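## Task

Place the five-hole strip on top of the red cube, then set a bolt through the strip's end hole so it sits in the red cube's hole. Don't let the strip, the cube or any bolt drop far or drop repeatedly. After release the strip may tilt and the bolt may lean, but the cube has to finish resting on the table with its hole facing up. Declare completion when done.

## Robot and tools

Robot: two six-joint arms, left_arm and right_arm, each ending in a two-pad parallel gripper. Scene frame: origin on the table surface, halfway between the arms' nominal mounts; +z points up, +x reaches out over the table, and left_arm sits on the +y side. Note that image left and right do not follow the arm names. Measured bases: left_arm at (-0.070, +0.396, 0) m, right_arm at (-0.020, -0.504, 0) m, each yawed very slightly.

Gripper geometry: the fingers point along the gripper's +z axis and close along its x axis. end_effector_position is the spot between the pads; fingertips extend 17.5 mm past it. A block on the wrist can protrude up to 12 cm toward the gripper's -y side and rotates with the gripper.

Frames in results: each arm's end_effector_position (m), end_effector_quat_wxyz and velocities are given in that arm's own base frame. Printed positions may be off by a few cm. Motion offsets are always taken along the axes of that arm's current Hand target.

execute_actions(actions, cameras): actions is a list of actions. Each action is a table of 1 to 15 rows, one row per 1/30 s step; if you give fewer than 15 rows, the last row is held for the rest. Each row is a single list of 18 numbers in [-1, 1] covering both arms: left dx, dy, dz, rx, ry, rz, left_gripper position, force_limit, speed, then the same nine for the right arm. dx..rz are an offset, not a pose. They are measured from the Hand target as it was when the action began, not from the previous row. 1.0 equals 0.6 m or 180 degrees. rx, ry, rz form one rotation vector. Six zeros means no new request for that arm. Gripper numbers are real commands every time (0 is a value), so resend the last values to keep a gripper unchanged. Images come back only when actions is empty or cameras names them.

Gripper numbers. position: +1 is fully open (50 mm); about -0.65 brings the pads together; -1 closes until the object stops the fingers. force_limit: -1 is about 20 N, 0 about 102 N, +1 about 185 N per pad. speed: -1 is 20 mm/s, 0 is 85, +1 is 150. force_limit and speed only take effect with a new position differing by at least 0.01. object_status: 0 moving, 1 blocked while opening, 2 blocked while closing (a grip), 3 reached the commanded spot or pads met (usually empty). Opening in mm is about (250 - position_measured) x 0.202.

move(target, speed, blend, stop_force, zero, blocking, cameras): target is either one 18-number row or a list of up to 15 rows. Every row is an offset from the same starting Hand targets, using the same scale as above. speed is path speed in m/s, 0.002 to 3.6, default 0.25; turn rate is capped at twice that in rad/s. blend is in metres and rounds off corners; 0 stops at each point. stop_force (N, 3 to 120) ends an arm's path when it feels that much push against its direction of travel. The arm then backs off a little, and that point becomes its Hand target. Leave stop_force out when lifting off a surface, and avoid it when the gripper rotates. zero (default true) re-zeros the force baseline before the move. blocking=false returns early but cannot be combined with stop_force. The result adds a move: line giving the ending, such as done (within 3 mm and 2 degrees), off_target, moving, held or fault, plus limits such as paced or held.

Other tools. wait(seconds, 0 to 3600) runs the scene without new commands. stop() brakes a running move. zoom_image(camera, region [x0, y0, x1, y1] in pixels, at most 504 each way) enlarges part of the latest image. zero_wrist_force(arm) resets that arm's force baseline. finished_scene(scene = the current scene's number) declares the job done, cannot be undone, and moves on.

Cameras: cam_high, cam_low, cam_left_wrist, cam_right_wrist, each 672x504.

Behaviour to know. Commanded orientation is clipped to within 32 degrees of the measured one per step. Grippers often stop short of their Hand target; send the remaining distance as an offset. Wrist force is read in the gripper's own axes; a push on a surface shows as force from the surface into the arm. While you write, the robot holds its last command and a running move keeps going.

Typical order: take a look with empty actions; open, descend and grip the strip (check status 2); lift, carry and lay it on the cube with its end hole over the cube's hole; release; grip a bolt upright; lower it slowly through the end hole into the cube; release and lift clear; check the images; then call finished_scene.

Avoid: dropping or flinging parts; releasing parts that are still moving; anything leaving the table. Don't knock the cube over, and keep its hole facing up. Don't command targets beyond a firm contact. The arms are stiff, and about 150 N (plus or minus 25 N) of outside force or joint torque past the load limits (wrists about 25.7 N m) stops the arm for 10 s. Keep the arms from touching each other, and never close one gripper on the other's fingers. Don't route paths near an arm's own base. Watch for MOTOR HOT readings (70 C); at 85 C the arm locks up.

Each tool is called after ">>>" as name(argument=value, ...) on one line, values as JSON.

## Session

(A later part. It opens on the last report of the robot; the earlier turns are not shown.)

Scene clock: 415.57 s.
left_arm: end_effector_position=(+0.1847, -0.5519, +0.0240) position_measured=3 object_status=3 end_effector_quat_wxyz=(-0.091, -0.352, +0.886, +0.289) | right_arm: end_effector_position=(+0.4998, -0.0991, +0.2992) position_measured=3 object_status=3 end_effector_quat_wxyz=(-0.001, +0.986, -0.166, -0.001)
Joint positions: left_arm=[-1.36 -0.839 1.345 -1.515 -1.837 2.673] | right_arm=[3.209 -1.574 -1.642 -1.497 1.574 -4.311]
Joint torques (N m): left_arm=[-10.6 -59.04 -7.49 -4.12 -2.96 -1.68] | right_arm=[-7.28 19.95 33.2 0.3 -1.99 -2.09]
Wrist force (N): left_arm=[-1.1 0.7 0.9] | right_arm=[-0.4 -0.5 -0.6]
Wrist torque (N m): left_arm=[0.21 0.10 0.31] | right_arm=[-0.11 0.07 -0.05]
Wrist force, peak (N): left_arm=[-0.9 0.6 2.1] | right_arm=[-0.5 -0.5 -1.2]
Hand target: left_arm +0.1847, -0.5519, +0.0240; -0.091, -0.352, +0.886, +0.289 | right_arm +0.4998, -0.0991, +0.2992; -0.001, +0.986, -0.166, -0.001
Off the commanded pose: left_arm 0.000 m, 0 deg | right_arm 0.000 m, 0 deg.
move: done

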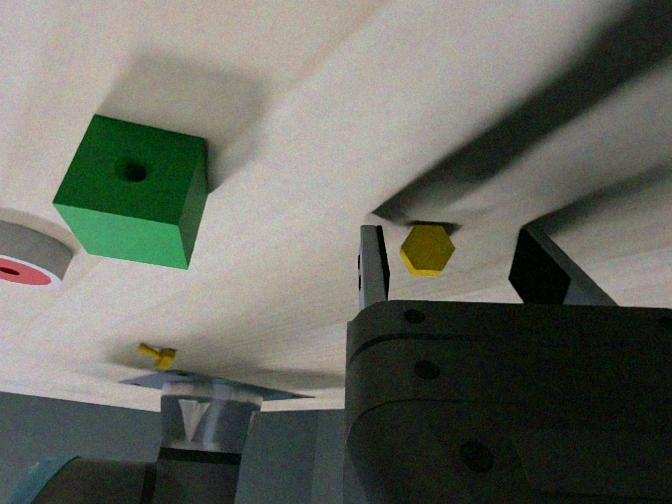

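>>> move(target=[[-0.004,0,0,0,0,0,1,1,1,0,0,0,0,0,0,1,-0.9,-0.7],[-0.004,0,0,0,0,0,-1,-0.6,-0.7,0,0,0,0,0,0,1,-0.9,-0.7]], cameras=["cam_left_wrist"])

>>> zoom_image(camera="cam_left_wrist", region=[340, 200, 540, 310])

Scene clock: 422.67 s.
left_arm: end_effector_position=(+0.1865, -0.5502, +0.0241) position_measured=165 object_status=2 end_effector_quat_wxyz=(-0.091, -0.352, +0.886, +0.289) | right_arm: end_effector_position=(+0.4998, -0.0991, +0.2992) position_measured=3 object_status=3 end_effector_quat_wxyz=(-0.001, +0.986, -0.166, -0.001)
Joint positions: left_arm=[-1.357 -0.841 1.348 -1.515 -1.835 2.675] | right_arm=[3.209 -1.574 -1.642 -1.497 1.574 -4.311]
Joint torques (N m): left_arm=[10.1 -56.08 -7.74 -4.1 1.88 1.58] | right_arm=[-8.09 21.18 33.66 0.24 -1.78 -1.93]
Wrist force (N): left_arm=[-1.2 1.5 -0.2] | right_arm=[-0.6 -0.6 -0.6]
Wrist torque (N m): left_arm=[0.20 0.05 0.20] | right_arm=[-0.13 0.10 -0.05]
Wrist force, peak (N): left_arm=[-1.2 1.8 0.2] | right_arm=[-0.7 -0.7 -0.8]
Hand target: left_arm +0.1865, -0.5502, +0.0241; -0.091, -0.352, +0.886, +0.289 | right_arm +0.4998, -0.0991, +0.2992; -0.001, +0.986, -0.166, -0.001
Off the commanded pose: left_arm 0.000 m, 0 deg | right_arm 0.000 m, 0 deg.
move: done

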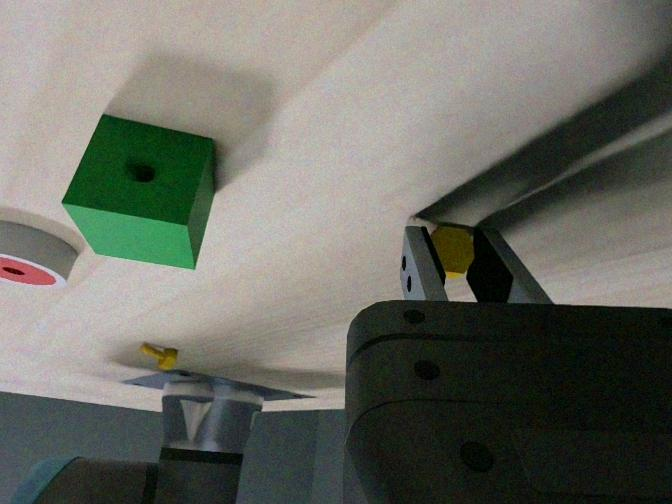

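Scaled by 2.520 from the camera's image (finer frame: 960x720).

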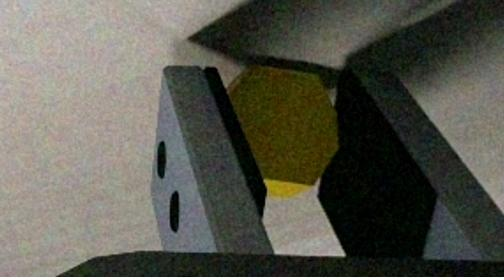

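>>> move(target=[[0,0.115,-0.164,0,0,0,-1,-0.6,-0.7,0,0,0,0,0,0,1,-0.9,-0.7],[-0.682,0.068,-0.413,0.425,-0.005,-0.0855,-1,-0.6,-0.7,0,0,0,0,0,0,1,-0.9,-0.7]], speed=0.5, blend=[0.03,0], cameras=["cam_high","cam_left_wrist","cam_right_wrist"])

>>> zoom_image(camera="cam_left_wrist", region=[300, 150, 560, 310])

Scene clock: 448.50 s.
left_arm: end_effector_position=(+0.5545, -0.3607, +0.2672) position_measured=165 object_status=2 end_effector_quat_wxyz=(+0.189, -0.437, +0.823, -0.308) | right_arm: end_effector_position=(+0.4998, -0.0991, +0.2992) position_measured=3 object_status=3 end_effector_quat_wxyz=(-0.001, +0.986, -0.166, -0.001)
Joint positions: left_arm=[-0.87 -1.452 1.961 -2.791 -1.346 2.95] | right_arm=[3.209 -1.574 -1.642 -1.497 1.574 -4.311]
Joint torques (N m): left_arm=[11.57 -20.18 -9.72 -7.01 -2.4 1.69] | right_arm=[-5.97 19.66 32.83 0.42 -1.83 -2.17]
Wrist force (N): left_arm=[-0.4 -1.0 0.8] | right_arm=[-0.5 0.0 -0.8]
Wrist torque (N m): left_arm=[-0.23 0.00 -0.28] | right_arm=[-0.03 0.09 -0.05]
Wrist force, peak (N): left_arm=[-1.0 -1.4 3.5] | right_arm=[-0.6 -0.8 -0.9]
Hand target: left_arm +0.5545, -0.3607, +0.2672; +0.189, -0.437, +0.823, -0.308 | right_arm +0.4998, -0.0991, +0.2992; -0.001, +0.986, -0.166, -0.001
Off the commanded pose: left_arm 0.000 m, 0 deg | right_arm 0.000 m, 0 deg.
move: done

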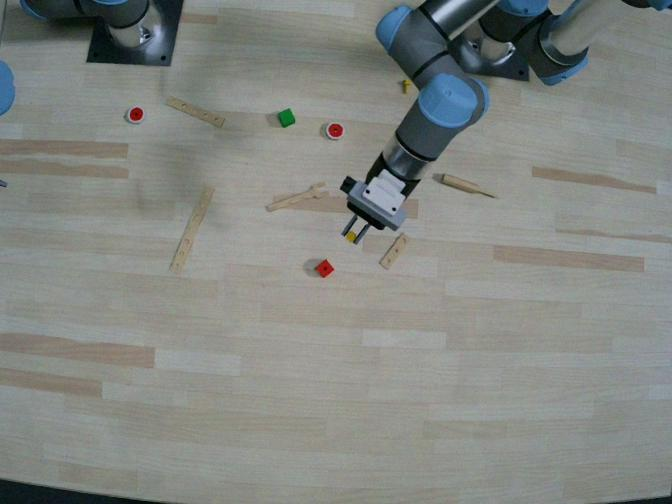

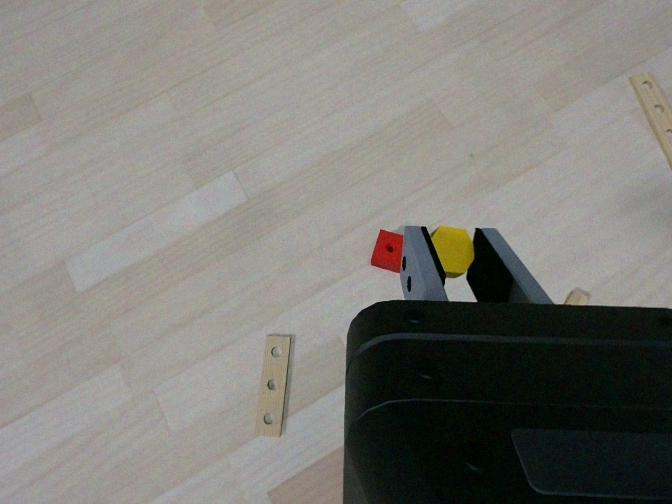

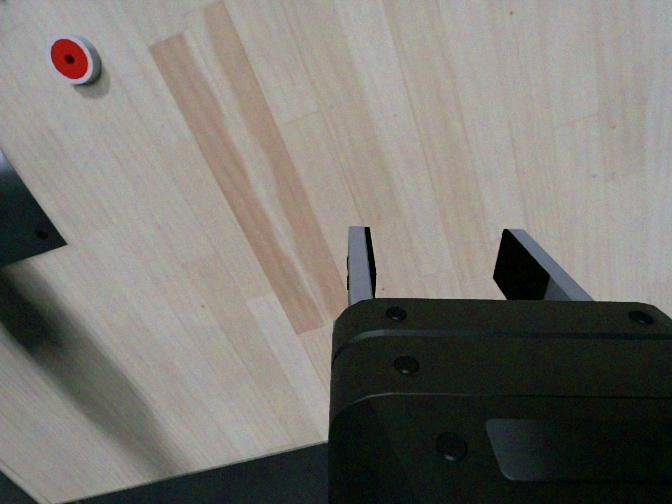

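Scaled by 1.938 from the camera's image (finer frame: 960x720).

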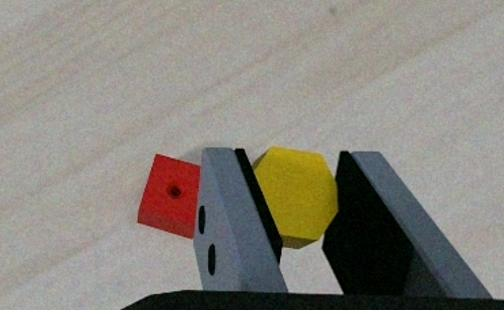

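>>> move(target=[[0,0,-0.2,0,0,0,-1,-0.6,-0.7,-0.451,-0.286,0.167,0,0,0,1,-0.9,-0.7],[0,0,-0.2,0,0,0,-1,-0.6,-0.7,-0.595,-0.356,0.332,0,0,0,1,-0.9,-0.7]], speed=0.5, blend=[0.05,0], cameras=["cam_right_wrist","cam_low"])

>>> zoom_image(camera="cam_low", region=[250, 180, 400, 300])

Scene clock: 466.50 s.
left_arm: end_effector_position=(+0.4848, -0.3196, +0.3558) position_measured=165 object_status=2 end_effector_quat_wxyz=(+0.189, -0.437, +0.823, -0.308) | right_arm: end_effector_position=(+0.2322, +0.2201, +0.1011) position_measured=3 object_status=3 end_effector_quat_wxyz=(-0.001, +0.986, -0.166, -0.001)
Joint positions: left_arm=[-0.939 -1.742 1.995 -2.522 -1.302 2.896] | right_arm=[4.328 -1.221 -2.461 -1.028 1.573 -3.192]
Joint torques (N m): left_arm=[-10.02 -26.42 -35.58 -1.92 2.96 -1.83] | right_arm=[4.65 1.06 15.24 6.11 -1.98 2.14]
Wrist force (N): left_arm=[-0.6 -1.2 0.9] | right_arm=[0.0 0.1 -0.4]
Wrist torque (N m): left_arm=[-0.24 0.02 -0.16] | right_arm=[0.01 0.01 -0.21]
Wrist force, peak (N): left_arm=[-0.5 -1.1 2.3] | right_arm=[-2.1 -1.1 1.5]
Hand target: left_arm +0.4848, -0.3196, +0.3558; +0.189, -0.437, +0.823, -0.308 | right_arm +0.2322, +0.2201, +0.1010; -0.001, +0.986, -0.166, -0.001
Off the commanded pose: left_arm 0.000 m, 0 deg | right_arm 0.000 m, 0 deg.
move: done
Images, in order (width x height): cam_low 672x504, cam_right_wrist 672x504.

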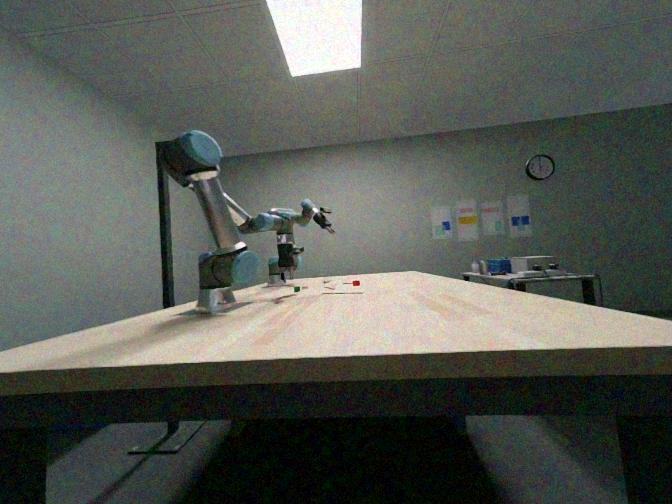

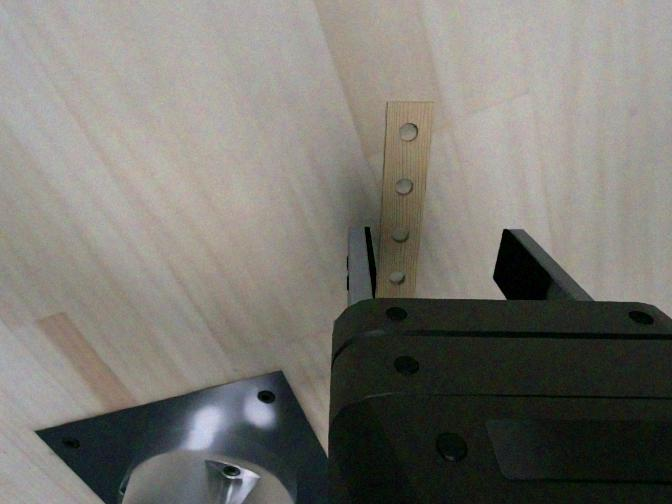

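Scaled by 3.360 from the camera's image (finer frame: 960x720).

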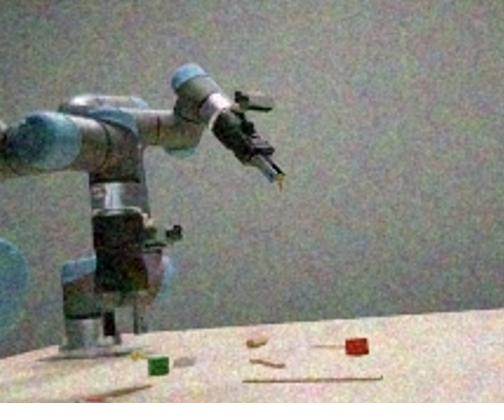

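>>> zoom_image(camera="cam_low", region=[320, 222, 345, 242])

Scaled by 20.160 from the camera's image (finer frame: 960x720).

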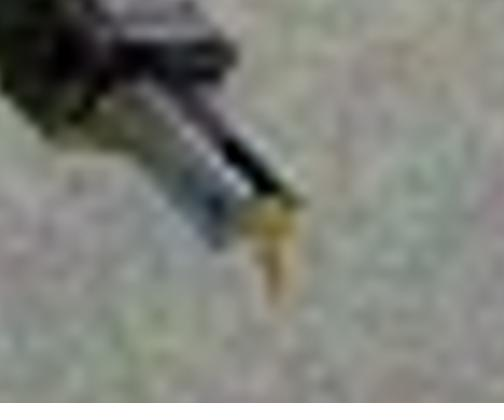

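>>> move(target=[[0,0,0,0,0,0,-1,-0.6,-0.7,0,-0.025,0.12,0,0,0,1,-0.9,-0.7],[0,0,0,0,0,0,-1,-0.6,-0.7,0,-0.025,0.143,0,0,0,1,-0.9,-0.7]], speed=[0.15,0.02], stop_force=6, cameras=["cam_right_wrist"])

Scene clock: 484.93 s.
left_arm: end_effector_position=(+0.4848, -0.3196, +0.3558) position_measured=165 object_status=2 end_effector_quat_wxyz=(+0.189, -0.437, +0.823, -0.308) | right_arm: end_effector_position=(+0.2371, +0.2345, +0.0178) position_measured=3 object_status=3 end_effector_quat_wxyz=(-0.001, +0.986, -0.166, -0.001)
Joint positions: left_arm=[-0.939 -1.742 1.995 -2.522 -1.302 2.896] | right_arm=[4.331 -1.487 -2.563 -0.66 1.572 -3.189]
Joint torques (N m): left_arm=[-10.53 -25.45 -33.89 -1.98 2.97 -1.54] | right_arm=[5.02 22.91 23.45 1.29 1.53 -0.24]
Wrist force (N): left_arm=[-0.8 -1.1 0.9] | right_arm=[0.5 -1.3 -5.6]
Wrist torque (N m): left_arm=[-0.23 0.06 -0.16] | right_arm=[-0.18 0.19 -0.06]
Wrist force, peak (N): left_arm=[-0.9 -1.1 1.2] | right_arm=[-2.6 15.9 -95.7]
Hand target: left_arm +0.4848, -0.3196, +0.3558; +0.189, -0.437, +0.823, -0.308 | right_arm +0.2371, +0.2345, +0.0178; -0.001, +0.986, -0.166, -0.001 (not the last commanded pose)
Off the commanded pose: left_arm 0.000 m, 0 deg | right_arm 0.003 m, 0 deg.
move: contact (right_arm); path passed 1 of 2 targets

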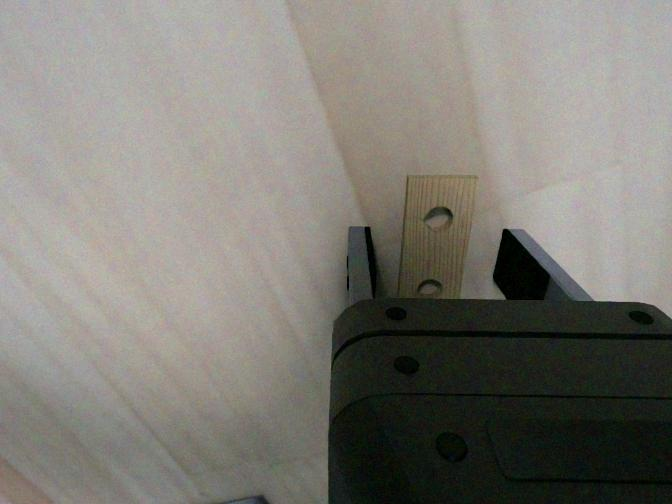

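>>> move(target=[[0,0,0,0,0,0,-1,-0.6,-0.7,0.002,0,-0.002,0,0,0,1,-0.9,-0.7],[0,0,0,0,0,0,-1,-0.6,-0.7,0.002,0,-0.002,0,0,0,-1,-0.7,-0.7],[0,0,0,0,0,0,-1,-0.6,-0.7,0.002,0,-0.18,0,0,0,-1,-0.7,-0.7]], speed=0.15, cameras=["cam_right_wrist","cam_high"])

Scene clock: 494.20 s.
left_arm: end_effector_position=(+0.4848, -0.3196, +0.3558) position_measured=165 object_status=2 end_effector_quat_wxyz=(+0.189, -0.437, +0.823, -0.308) | right_arm: end_effector_position=(+0.2383, +0.2338, +0.1258) position_measured=135 object_status=2 end_effector_quat_wxyz=(-0.001, +0.986, -0.166, -0.001)
Joint positions: left_arm=[-0.939 -1.742 1.995 -2.522 -1.302 2.896] | right_arm=[4.327 -1.226 -2.386 -1.098 1.572 -3.194]
Joint torques (N m): left_arm=[-11.06 -25.65 -35.13 -2.03 3.08 -1.58] | right_arm=[7.23 18.07 32.13 0.33 -1.95 2.49]
Wrist force (N): left_arm=[-0.4 -1.0 1.0] | right_arm=[-0.1 -0.3 -0.2]
Wrist torque (N m): left_arm=[-0.21 -0.01 -0.16] | right_arm=[-0.06 0.03 -0.19]
Wrist force, peak (N): left_arm=[-0.5 -1.3 1.0] | right_arm=[0.5 -1.0 -5.7]
Hand target: left_arm +0.4848, -0.3196, +0.3558; +0.189, -0.437, +0.823, -0.308 | right_arm +0.2383, +0.2338, +0.1258; -0.001, +0.986, -0.166, -0.001
Off the commanded pose: left_arm 0.000 m, 0 deg | right_arm 0.000 m, 0 deg.
move: done
Images, in order (width x height): cam_high 672x504, cam_right_wrist 672x504.

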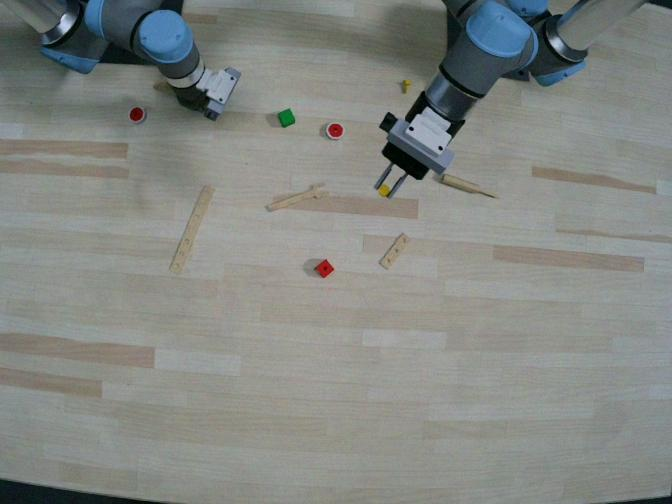

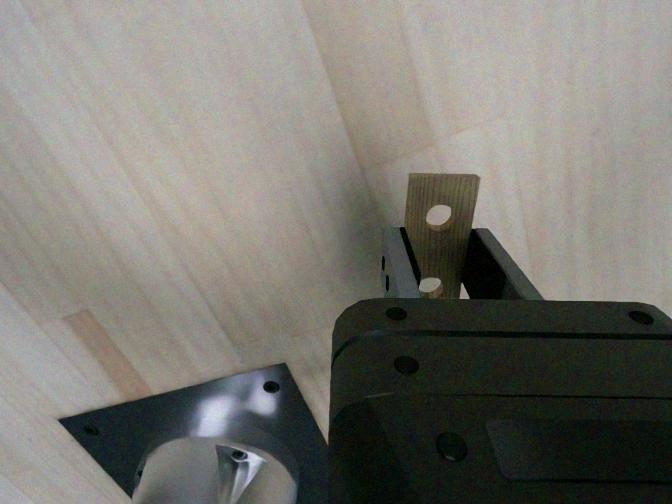

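>>> move(target=[[0,0,0,0,0,0,-1,-0.6,-0.7,0.251,-0.203,-0.123,0,0,0.894,-1,-0.7,-0.7],[0,0,0,0,0,0,-1,-0.6,-0.7,0.4015,-0.487,0.043,0,0,0.894,-1,-0.7,-0.7]], speed=0.5, blend=[0.05,0], cameras=["cam_right_wrist","cam_high","cam_left_wrist"])

>>> zoom_image(camera="cam_high", region=[270, 200, 380, 300])

Scene clock: 516.50 s.
left_arm: end_effector_position=(+0.4848, -0.3196, +0.3558) position_measured=165 object_status=2 end_effector_quat_wxyz=(+0.189, -0.437, +0.823, -0.308) | right_arm: end_effector_position=(+0.5615, +0.4311, +0.1003) position_measured=135 object_status=2 end_effector_quat_wxyz=(+0.000, +0.000, +1.000, +0.001)
Joint positions: left_arm=[-0.939 -1.742 1.995 -2.522 -1.302 2.896] | right_arm=[3.985 -2.159 -1.394 -1.158 1.573 -0.727]
Joint torques (N m): left_arm=[-11.17 -24.92 -34.22 -1.94 2.94 -1.55] | right_arm=[-6.32 44.98 32.47 0.1 1.8 -2.2]
Wrist force (N): left_arm=[-0.7 -1.0 0.7] | right_arm=[-0.1 -0.5 0.0]
Wrist torque (N m): left_arm=[-0.22 0.04 -0.17] | right_arm=[-0.09 0.03 -0.01]
Wrist force, peak (N): left_arm=[-0.7 -1.3 1.0] | right_arm=[-1.8 1.5 1.8]
Hand target: left_arm +0.4848, -0.3196, +0.3558; +0.189, -0.437, +0.823, -0.308 | right_arm +0.5615, +0.4311, +0.1003; +0.000, +0.000, +1.000, +0.001
Off the commanded pose: left_arm 0.000 m, 0 deg | right_arm 0.000 m, 0 deg.
move: done
Images, in order (width x height): cam_high 672x504, cam_left_wrist 672x504, cam_right_wrist 672x504.

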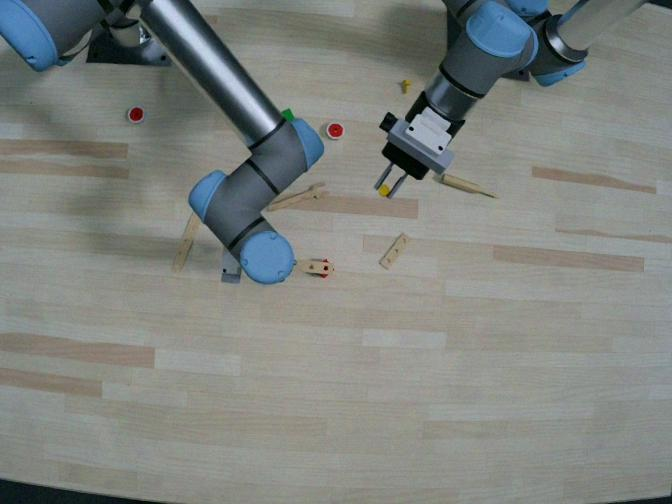

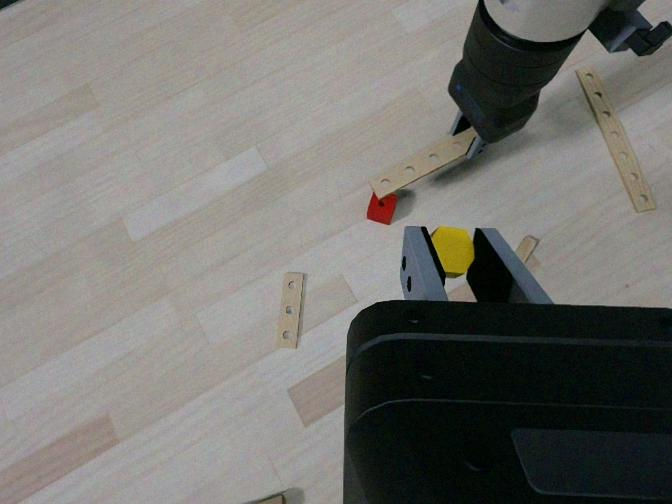

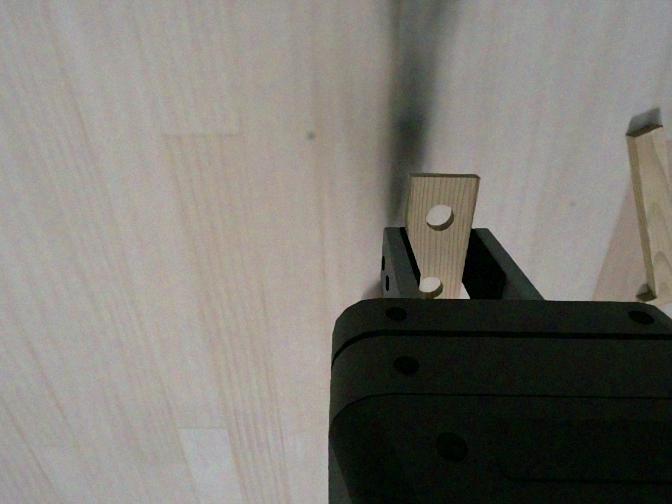

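Scaled by 4.582 from the camera's image (finer frame: 960x720).

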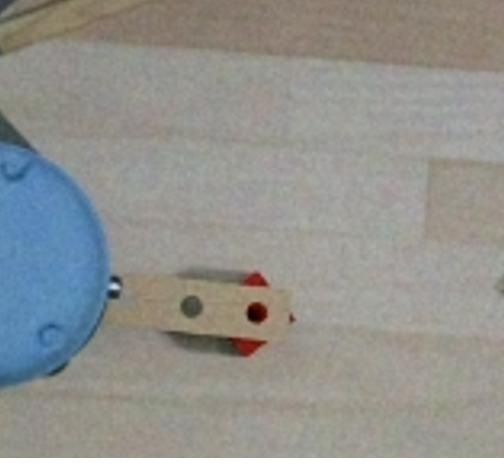

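>>> move(target=[[0,0,0,0,0,0,-1,-0.6,-0.7,0,0,0.067,0,0,0,-1,-0.7,-0.7],[0,0,0,0,0,0,-1,-0.6,-0.7,0,0,0.095,0,0,0,-1,-0.7,-0.7]], speed=[0.06,0.015], stop_force=4, cameras=["cam_high","cam_left_wrist"])

>>> zoom_image(camera="cam_high", region=[290, 235, 350, 295])

>>> zoom_image(camera="cam_left_wrist", region=[340, 130, 500, 250])

Scene clock: 529.50 s.
left_arm: end_effector_position=(+0.4848, -0.3196, +0.3558) position_measured=165 object_status=2 end_effector_quat_wxyz=(+0.189, -0.437, +0.823, -0.308) | right_arm: end_effector_position=(+0.5615, +0.4313, +0.0475) position_measured=135 object_status=2 end_effector_quat_wxyz=(+0.000, +0.000, +1.000, +0.001)
Joint positions: left_arm=[-0.939 -1.742 1.995 -2.522 -1.302 2.896] | right_arm=[3.985 -2.216 -1.448 -1.047 1.573 -0.727]
Joint torques (N m): left_arm=[-10.94 -25.44 -34.89 -2.01 3.13 -1.46] | right_arm=[6.07 57 29.72 -0.43 0.66 2.17]
Wrist force (N): left_arm=[-0.6 -0.9 0.9] | right_arm=[0.1 -0.6 -3.4]
Wrist torque (N m): left_arm=[-0.20 0.02 -0.17] | right_arm=[-0.28 0.01 -0.04]
Wrist force, peak (N): left_arm=[-0.6 -1.4 1.0] | right_arm=[-0.5 -0.7 -4.7]
Hand target: left_arm +0.4848, -0.3196, +0.3558; +0.189, -0.437, +0.823, -0.308 | right_arm +0.5615, +0.4313, +0.0475; +0.000, +0.000, +1.000, +0.001 (not the last commanded pose)
Off the commanded pose: left_arm 0.000 m, 0 deg | right_arm 0.004 m, 0 deg.
move: contact (right_arm); path passed 1 of 2 targets

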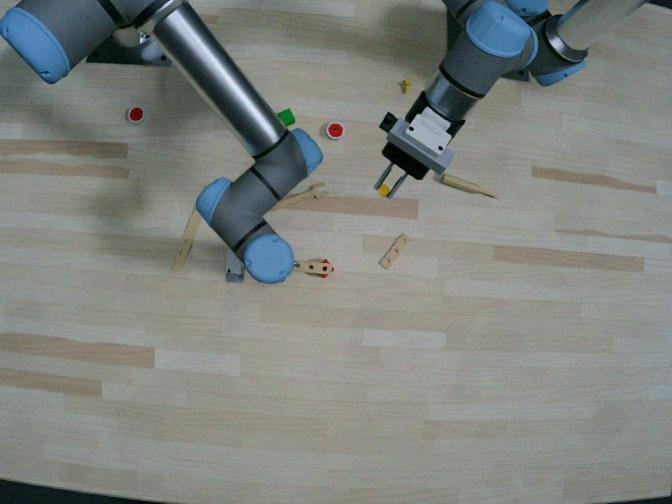

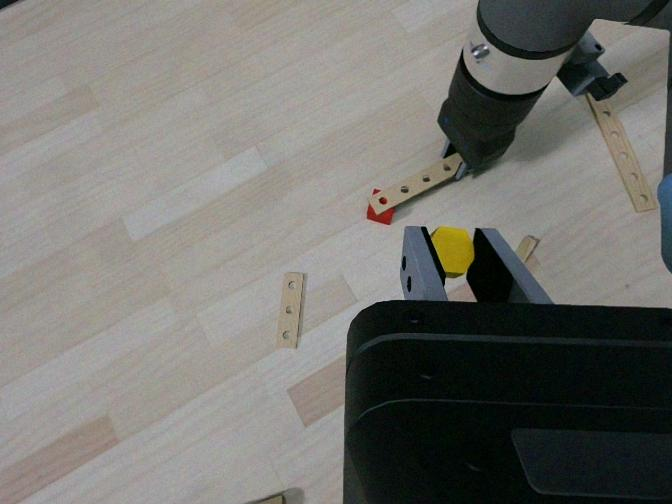

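Scaled by 8.400 from the camera's image (finer frame: 960x720).

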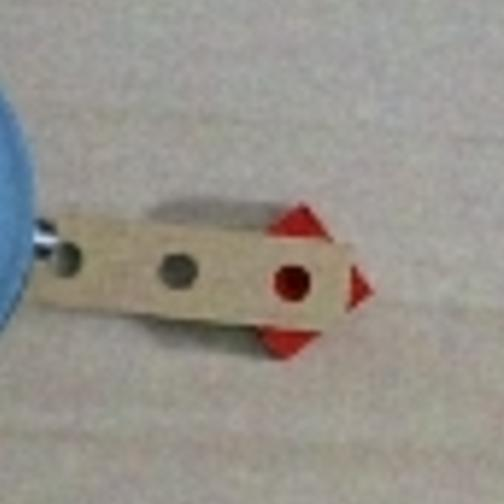

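Scaled by 3.150 from the camera's image (finer frame: 960x720).

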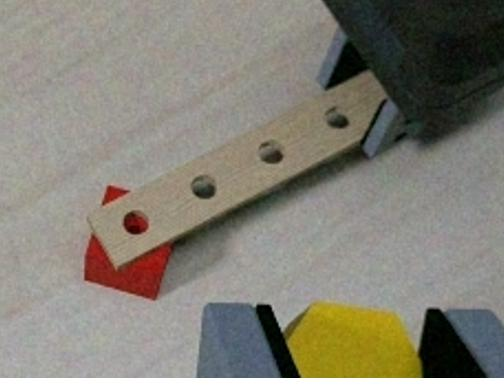

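>>> move(target=[0,0.0825,0.477,0,0,0,-1,-0.6,-0.7,0,0,0,0,0,0,-1,-0.7,-0.7], speed=0.25, cameras=["cam_high","cam_left_wrist"])

>>> zoom_image(camera="cam_high", region=[290, 225, 360, 295])

>>> zoom_image(camera="cam_left_wrist", region=[340, 160, 520, 310])

Scene clock: 566.60 s.
left_arm: end_effector_position=(+0.6211, -0.3965, +0.1113) position_measured=165 object_status=2 end_effector_quat_wxyz=(+0.189, -0.437, +0.823, -0.308) | right_arm: end_effector_position=(+0.5615, +0.4313, +0.0475) position_measured=135 object_status=2 end_effector_quat_wxyz=(+0.000, +0.000, +1.000, +0.001)
Joint positions: left_arm=[-0.818 -1.049 1.897 -3.138 -1.38 2.989] | right_arm=[3.985 -2.216 -1.448 -1.047 1.573 -0.727]
Joint torques (N m): left_arm=[10.51 -32.91 -27.74 -7.03 -2.28 1.73] | right_arm=[4.91 58.14 29.05 0.06 0.74 0.09]
Wrist force (N): left_arm=[-0.3 -0.7 0.8] | right_arm=[-0.3 -0.5 -3.1]
Wrist torque (N m): left_arm=[-0.20 0.00 -0.28] | right_arm=[-0.27 0.08 -0.04]
Wrist force, peak (N): left_arm=[-0.3 0.0 2.7] | right_arm=[-0.1 -0.5 -3.9]
Hand target: left_arm +0.6212, -0.3965, +0.1112; +0.189, -0.437, +0.823, -0.308 | right_arm +0.5615, +0.4313, +0.0475; +0.000, +0.000, +1.000, +0.001
Off the commanded pose: left_arm 0.000 m, 0 deg | right_arm 0.000 m, 0 deg.
move: done

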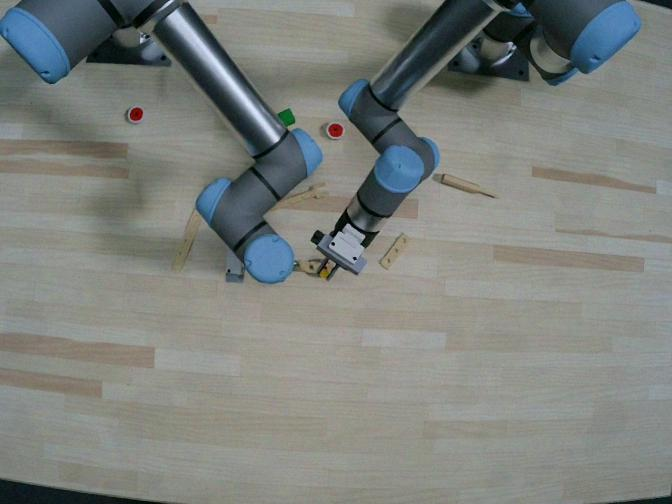

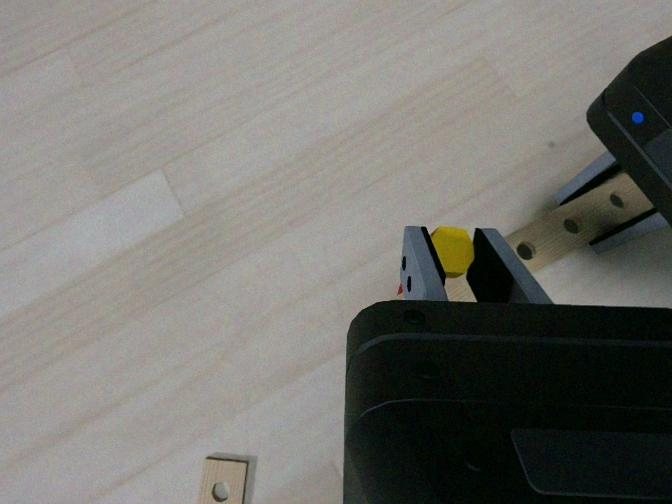

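Scaled by 7.200 from the camera's image (finer frame: 960x720).

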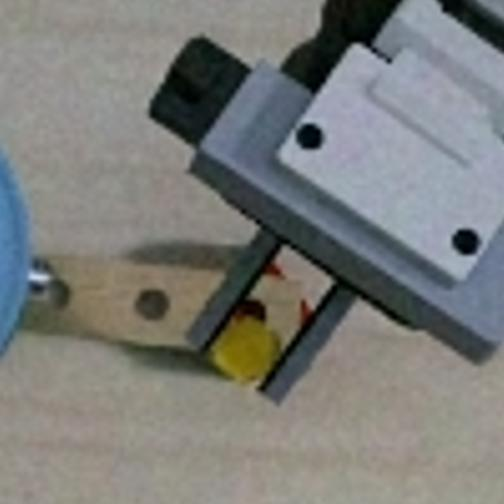

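Scaled by 2.800 from the camera's image (finer frame: 960x720).

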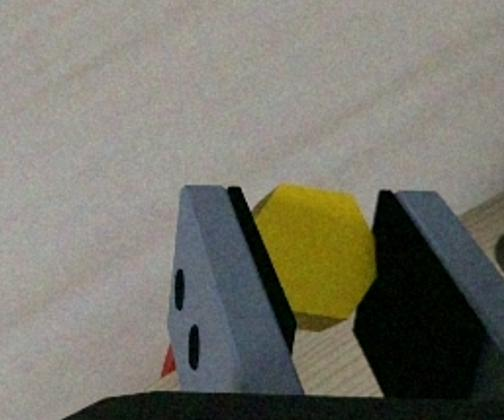

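>>> move(target=[0.0063,0.0468,0.016,0,0,0,-1,-0.6,-0.7,0,0,0,0,0,0,-1,-0.7,-0.7], speed=0.1, cameras=["cam_high","cam_left_wrist","cam_low"])

>>> zoom_image(camera="cam_high", region=[300, 240, 350, 290])

>>> zoom_image(camera="cam_left_wrist", region=[380, 200, 520, 310])

>>> zoom_image(camera="cam_low", region=[335, 262, 375, 292])

Scene clock: 582.83 s.
left_arm: end_effector_position=(+0.6078, -0.3910, +0.0851) position_measured=165 object_status=2 end_effector_quat_wxyz=(+0.189, -0.437, +0.823, -0.308) | right_arm: end_effector_position=(+0.5615, +0.4313, +0.0475) position_measured=135 object_status=2 end_effector_quat_wxyz=(+0.000, +0.000, +1.000, +0.001)
Joint positions: left_arm=[-0.83 -1.022 1.951 -3.218 -1.372 2.981] | right_arm=[3.985 -2.216 -1.448 -1.047 1.573 -0.727]
Joint torques (N m): left_arm=[-11.13 -33.49 -3.71 -6.63 2.86 -1.76] | right_arm=[3.9 58.57 29.21 0.56 0.54 -1.97]
Wrist force (N): left_arm=[-0.4 -1.0 0.8] | right_arm=[-0.3 -0.5 -3.5]
Wrist torque (N m): left_arm=[-0.23 0.04 -0.18] | right_arm=[-0.28 0.08 -0.03]
Wrist force, peak (N): left_arm=[-0.2 -2.6 0.2] | right_arm=[0.1 -0.5 -3.9]
Hand target: left_arm +0.6077, -0.3910, +0.0850; +0.189, -0.437, +0.823, -0.308 | right_arm +0.5615, +0.4313, +0.0475; +0.000, +0.000, +1.000, +0.001
Off the commanded pose: left_arm 0.000 m, 0 deg | right_arm 0.000 m, 0 deg.
move: done
Images, in order (width x height): cam_high 672x504, cam_low 672x504, cam_left_wrist 672x504.

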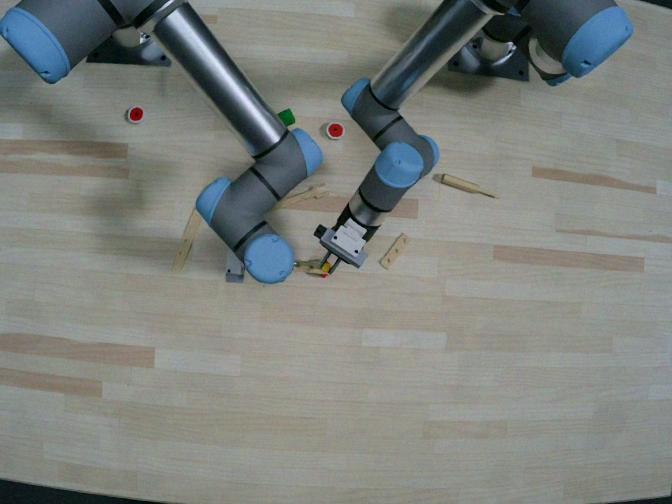

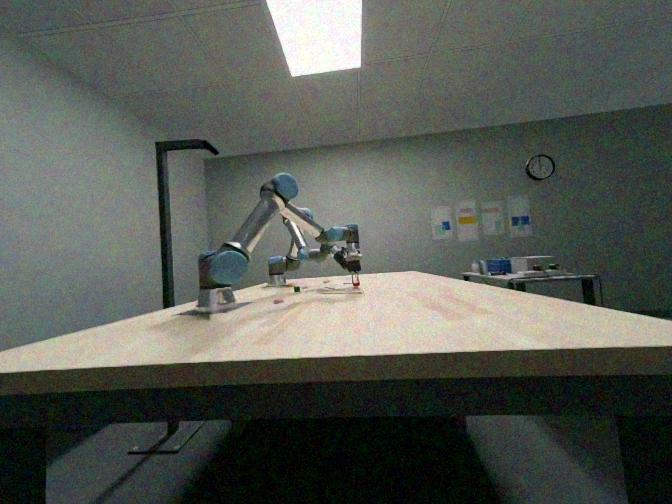

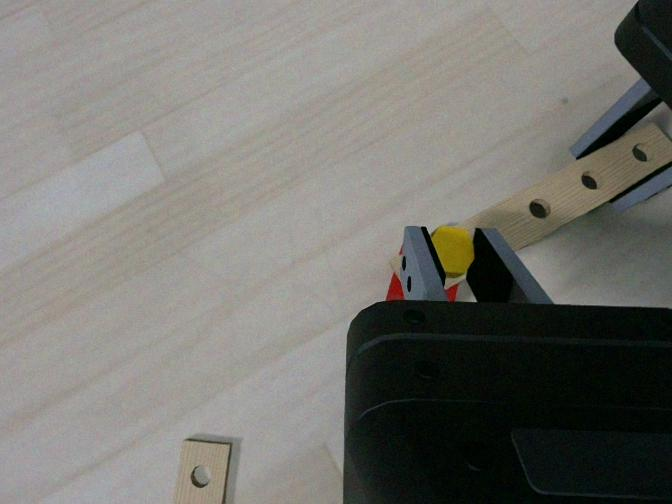

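Scaled by 10.080 from the camera's image (finer frame: 960x720).

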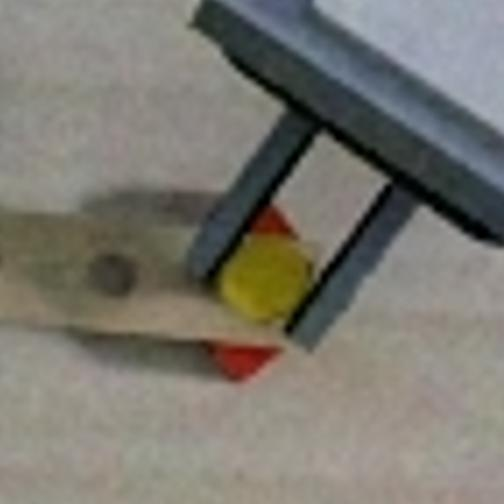

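Scaled by 3.600 from the camera's image (finer frame: 960x720).

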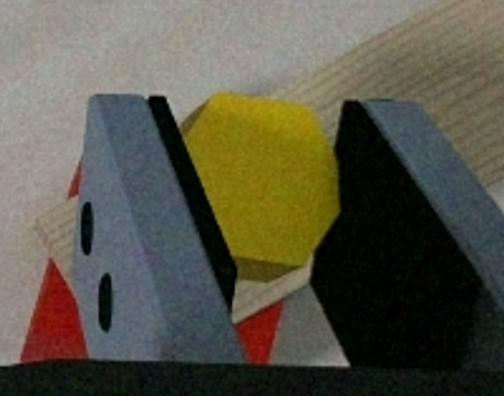

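Scaled by 12.600 from the camera's image (finer frame: 960x720).

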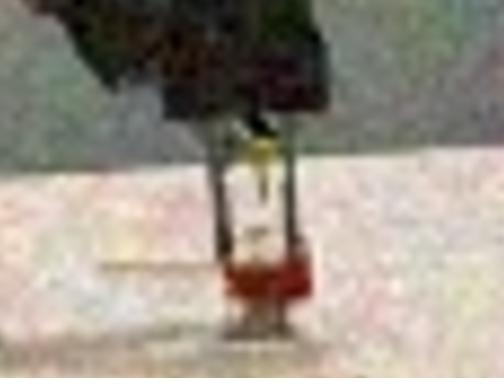

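>>> move(target=[[0.0003,-0.0032,0.0027,0,0,0,-1,-0.6,-0.7,0,0,0,0,0,0,-1,-0.7,-0.7],[0.0003,0.027,0.0362,0,0,0,-1,-0.6,-0.7,0,0,0,0,0,0,-1,-0.7,-0.7]], speed=[0.02,0.015], stop_force=3, cameras=["cam_high","cam_left_wrist","cam_low"])

>>> zoom_image(camera="cam_high", region=[300, 240, 350, 290])

>>> zoom_image(camera="cam_low", region=[335, 262, 375, 292])

Scene clock: 605.63 s.
left_arm: end_effector_position=(+0.6100, -0.3922, +0.0759) position_measured=165 object_status=2 end_effector_quat_wxyz=(+0.189, -0.437, +0.823, -0.308) | right_arm: end_effector_position=(+0.5615, +0.4313, +0.0475) position_measured=135 object_status=2 end_effector_quat_wxyz=(+0.000, +0.000, +1.000, +0.001)
Joint positions: left_arm=[-0.828 -0.999 1.946 -3.236 -1.373 2.982] | right_arm=[3.985 -2.216 -1.448 -1.047 1.573 -0.727]
Joint torques (N m): left_arm=[-4.63 -46.77 -24.03 -1.14 -0.85 -1.32] | right_arm=[1.01 46.2 23.63 0.79 0.83 -1.97]
Wrist force (N): left_arm=[0.2 -3.7 -1.7] | right_arm=[0.0 -1.2 -4.3]
Wrist torque (N m): left_arm=[-0.27 0.03 -0.26] | right_arm=[-0.30 0.03 -0.03]
Wrist force, peak (N): left_arm=[-0.1 -9.4 -6.4] | right_arm=[0.0 -2.4 -5.7]
Hand target: left_arm +0.6100, -0.3922, +0.0759; +0.189, -0.437, +0.823, -0.308 (not the last commanded pose) | right_arm +0.5615, +0.4313, +0.0475; +0.000, +0.000, +1.000, +0.001
Off the commanded pose: left_arm 0.018 m, 0 deg | right_arm 0.000 m, 0 deg.
move: contact (left_arm); path passed 1 of 2 targets
Images, in order (width x height): cam_high 672x504, cam_low 672x504, cam_left_wrist 672x504.

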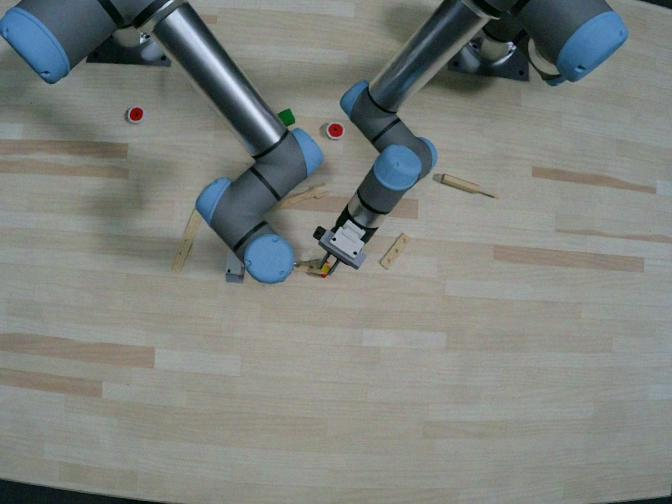

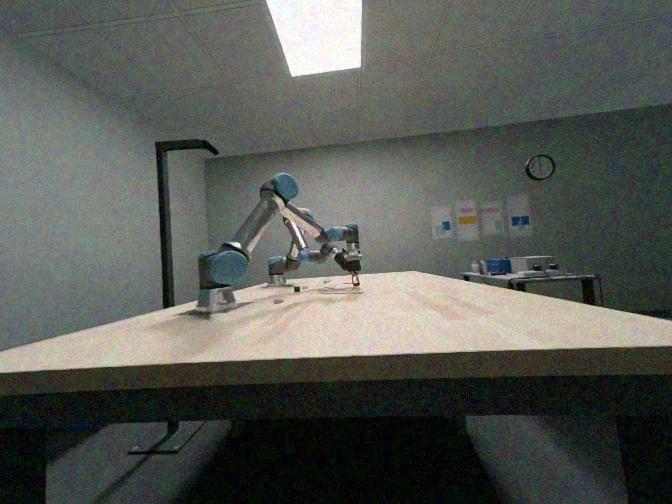

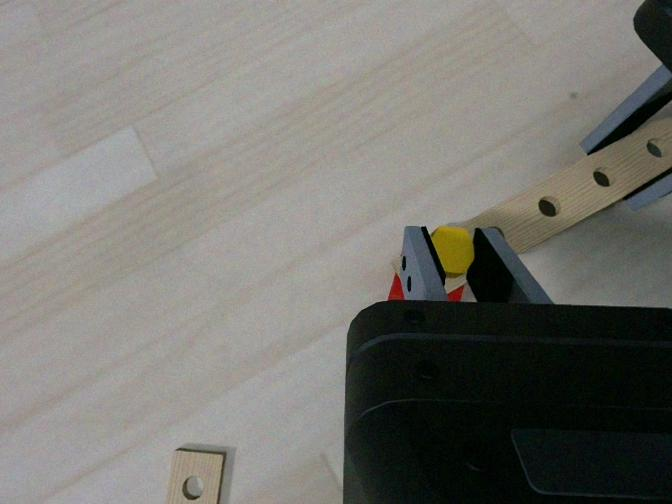

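Scaled by 10.080 from the camera's image (finer frame: 960x720).

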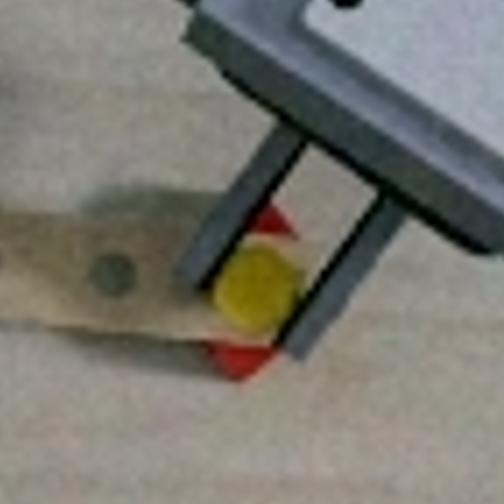

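Scaled by 12.600 from the camera's image (finer frame: 960x720).

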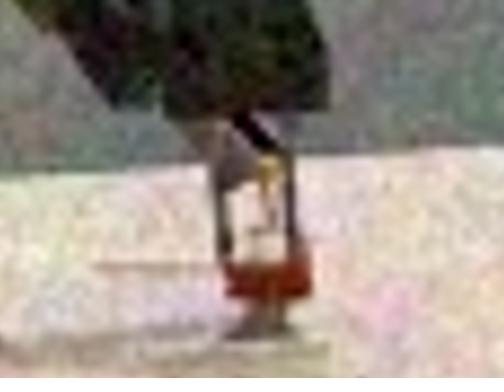

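>>> move(target=[[0,-0.0022,-0.0025,0,0,0,-1,-0.6,-0.7,0,0,0,0,0,0,-1,-0.7,-0.7],[0.0013,-0.0007,-0.0038,0,0,0,-1,-0.6,-0.7,0,0,0,0,0,0,-1,-0.7,-0.7]], speed=0.03)

>>> move(target=[0,0.0222,0.0248,0,0,0,-1,-0.6,-0.7,0,0,0,0,0,0,-1,-0.7,-0.7], speed=0.015, stop_force=3, cameras=["cam_left_wrist"])

Scene clock: 619.93 s.
left_arm: end_effector_position=(+0.6086, -0.3923, +0.0778) position_measured=165 object_status=2 end_effector_quat_wxyz=(+0.189, -0.437, +0.823, -0.308) end_effector_velocity=(-0.002, +0.000, +0.000) end_effector_angular_velocity=(+0.000, +0.001, +0.000) | right_arm: end_effector_position=(+0.5615, +0.4313, +0.0475) position_measured=135 object_status=2 end_effector_quat_wxyz=(+0.000, +0.000, +1.000, +0.001)
Joint positions: left_arm=[-0.83 -1.005 1.949 -3.232 -1.372 2.98] | right_arm=[3.985 -2.216 -1.448 -1.047 1.573 -0.727]
Joint velocities: left_arm=[-0.001 -0.003 0.005 -0.001 0 -0.002] | right_arm=[within noise]
Joint torques (N m): left_arm=[-11.85 -49.01 -1.79 -7.04 3.02 -1.98] | right_arm=[-0.56 43.06 14.26 1.26 1.08 -1.72]
Wrist force (N): left_arm=[-0.5 -1.0 0.8] | right_arm=[-0.1 -0.9 -3.1]
Wrist torque (N m): left_arm=[-0.25 0.05 -0.18] | right_arm=[-0.28 0.06 -0.03]
Wrist force, peak (N): left_arm=[-0.2 -4.2 -1.7] | right_arm=[0.0 -1.5 -4.7]
Hand target: left_arm +0.6085, -0.3923, +0.0778; +0.189, -0.437, +0.823, -0.308 | right_arm +0.5615, +0.4313, +0.0475; +0.000, +0.000, +1.000, +0.001
Off the commanded pose: left_arm 0.000 m, 0 deg | right_arm 0.000 m, 0 deg.
move: done

Scene clock: 621.60 s.
left_arm: end_effector_position=(+0.6085, -0.3923, +0.0759) position_measured=165 object_status=2 end_effector_quat_wxyz=(+0.189, -0.437, +0.823, -0.308) | right_arm: end_effector_position=(+0.5615, +0.4313, +0.0475) position_measured=135 object_status=2 end_effector_quat_wxyz=(+0.000, +0.000, +1.000, +0.001)
Joint positions: left_arm=[-0.83 -1.001 1.949 -3.237 -1.372 2.98] | right_arm=[3.985 -2.216 -1.448 -1.047 1.573 -0.727]
Joint torques (N m): left_arm=[0.72 -45.9 -24.54 -0.95 0.92 0.42] | right_arm=[0.26 42.86 14.84 1.24 0.86 -1.92]
Wrist force (N): left_arm=[0.0 -4.4 -1.7] | right_arm=[-0.4 -1.4 -4.2]
Wrist torque (N m): left_arm=[-0.30 0.02 -0.19] | right_arm=[-0.31 0.02 -0.01]
Wrist force, peak (N): left_arm=[-0.6 -9.4 -5.2] | right_arm=[-0.3 -2.3 -5.7]
Hand target: left_arm +0.6085, -0.3923, +0.0759; +0.189, -0.437, +0.823, -0.308 (not the last commanded pose) | right_arm +0.5615, +0.4313, +0.0475; +0.000, +0.000, +1.000, +0.001
Off the commanded pose: left_arm 0.018 m, 0 deg | right_arm 0.000 m, 0 deg.
move: contact (left_arm)

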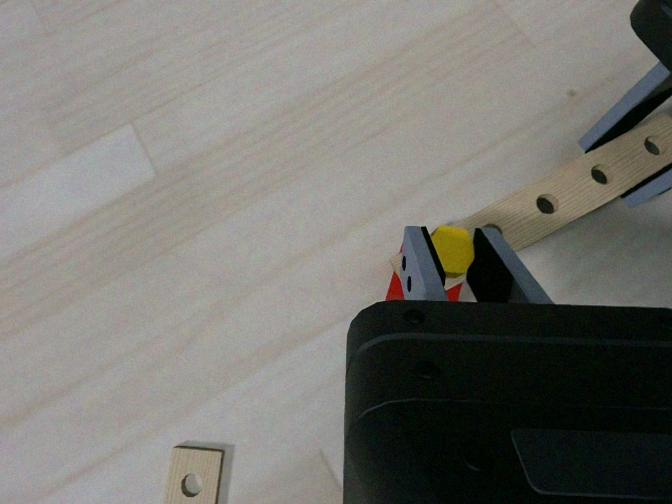

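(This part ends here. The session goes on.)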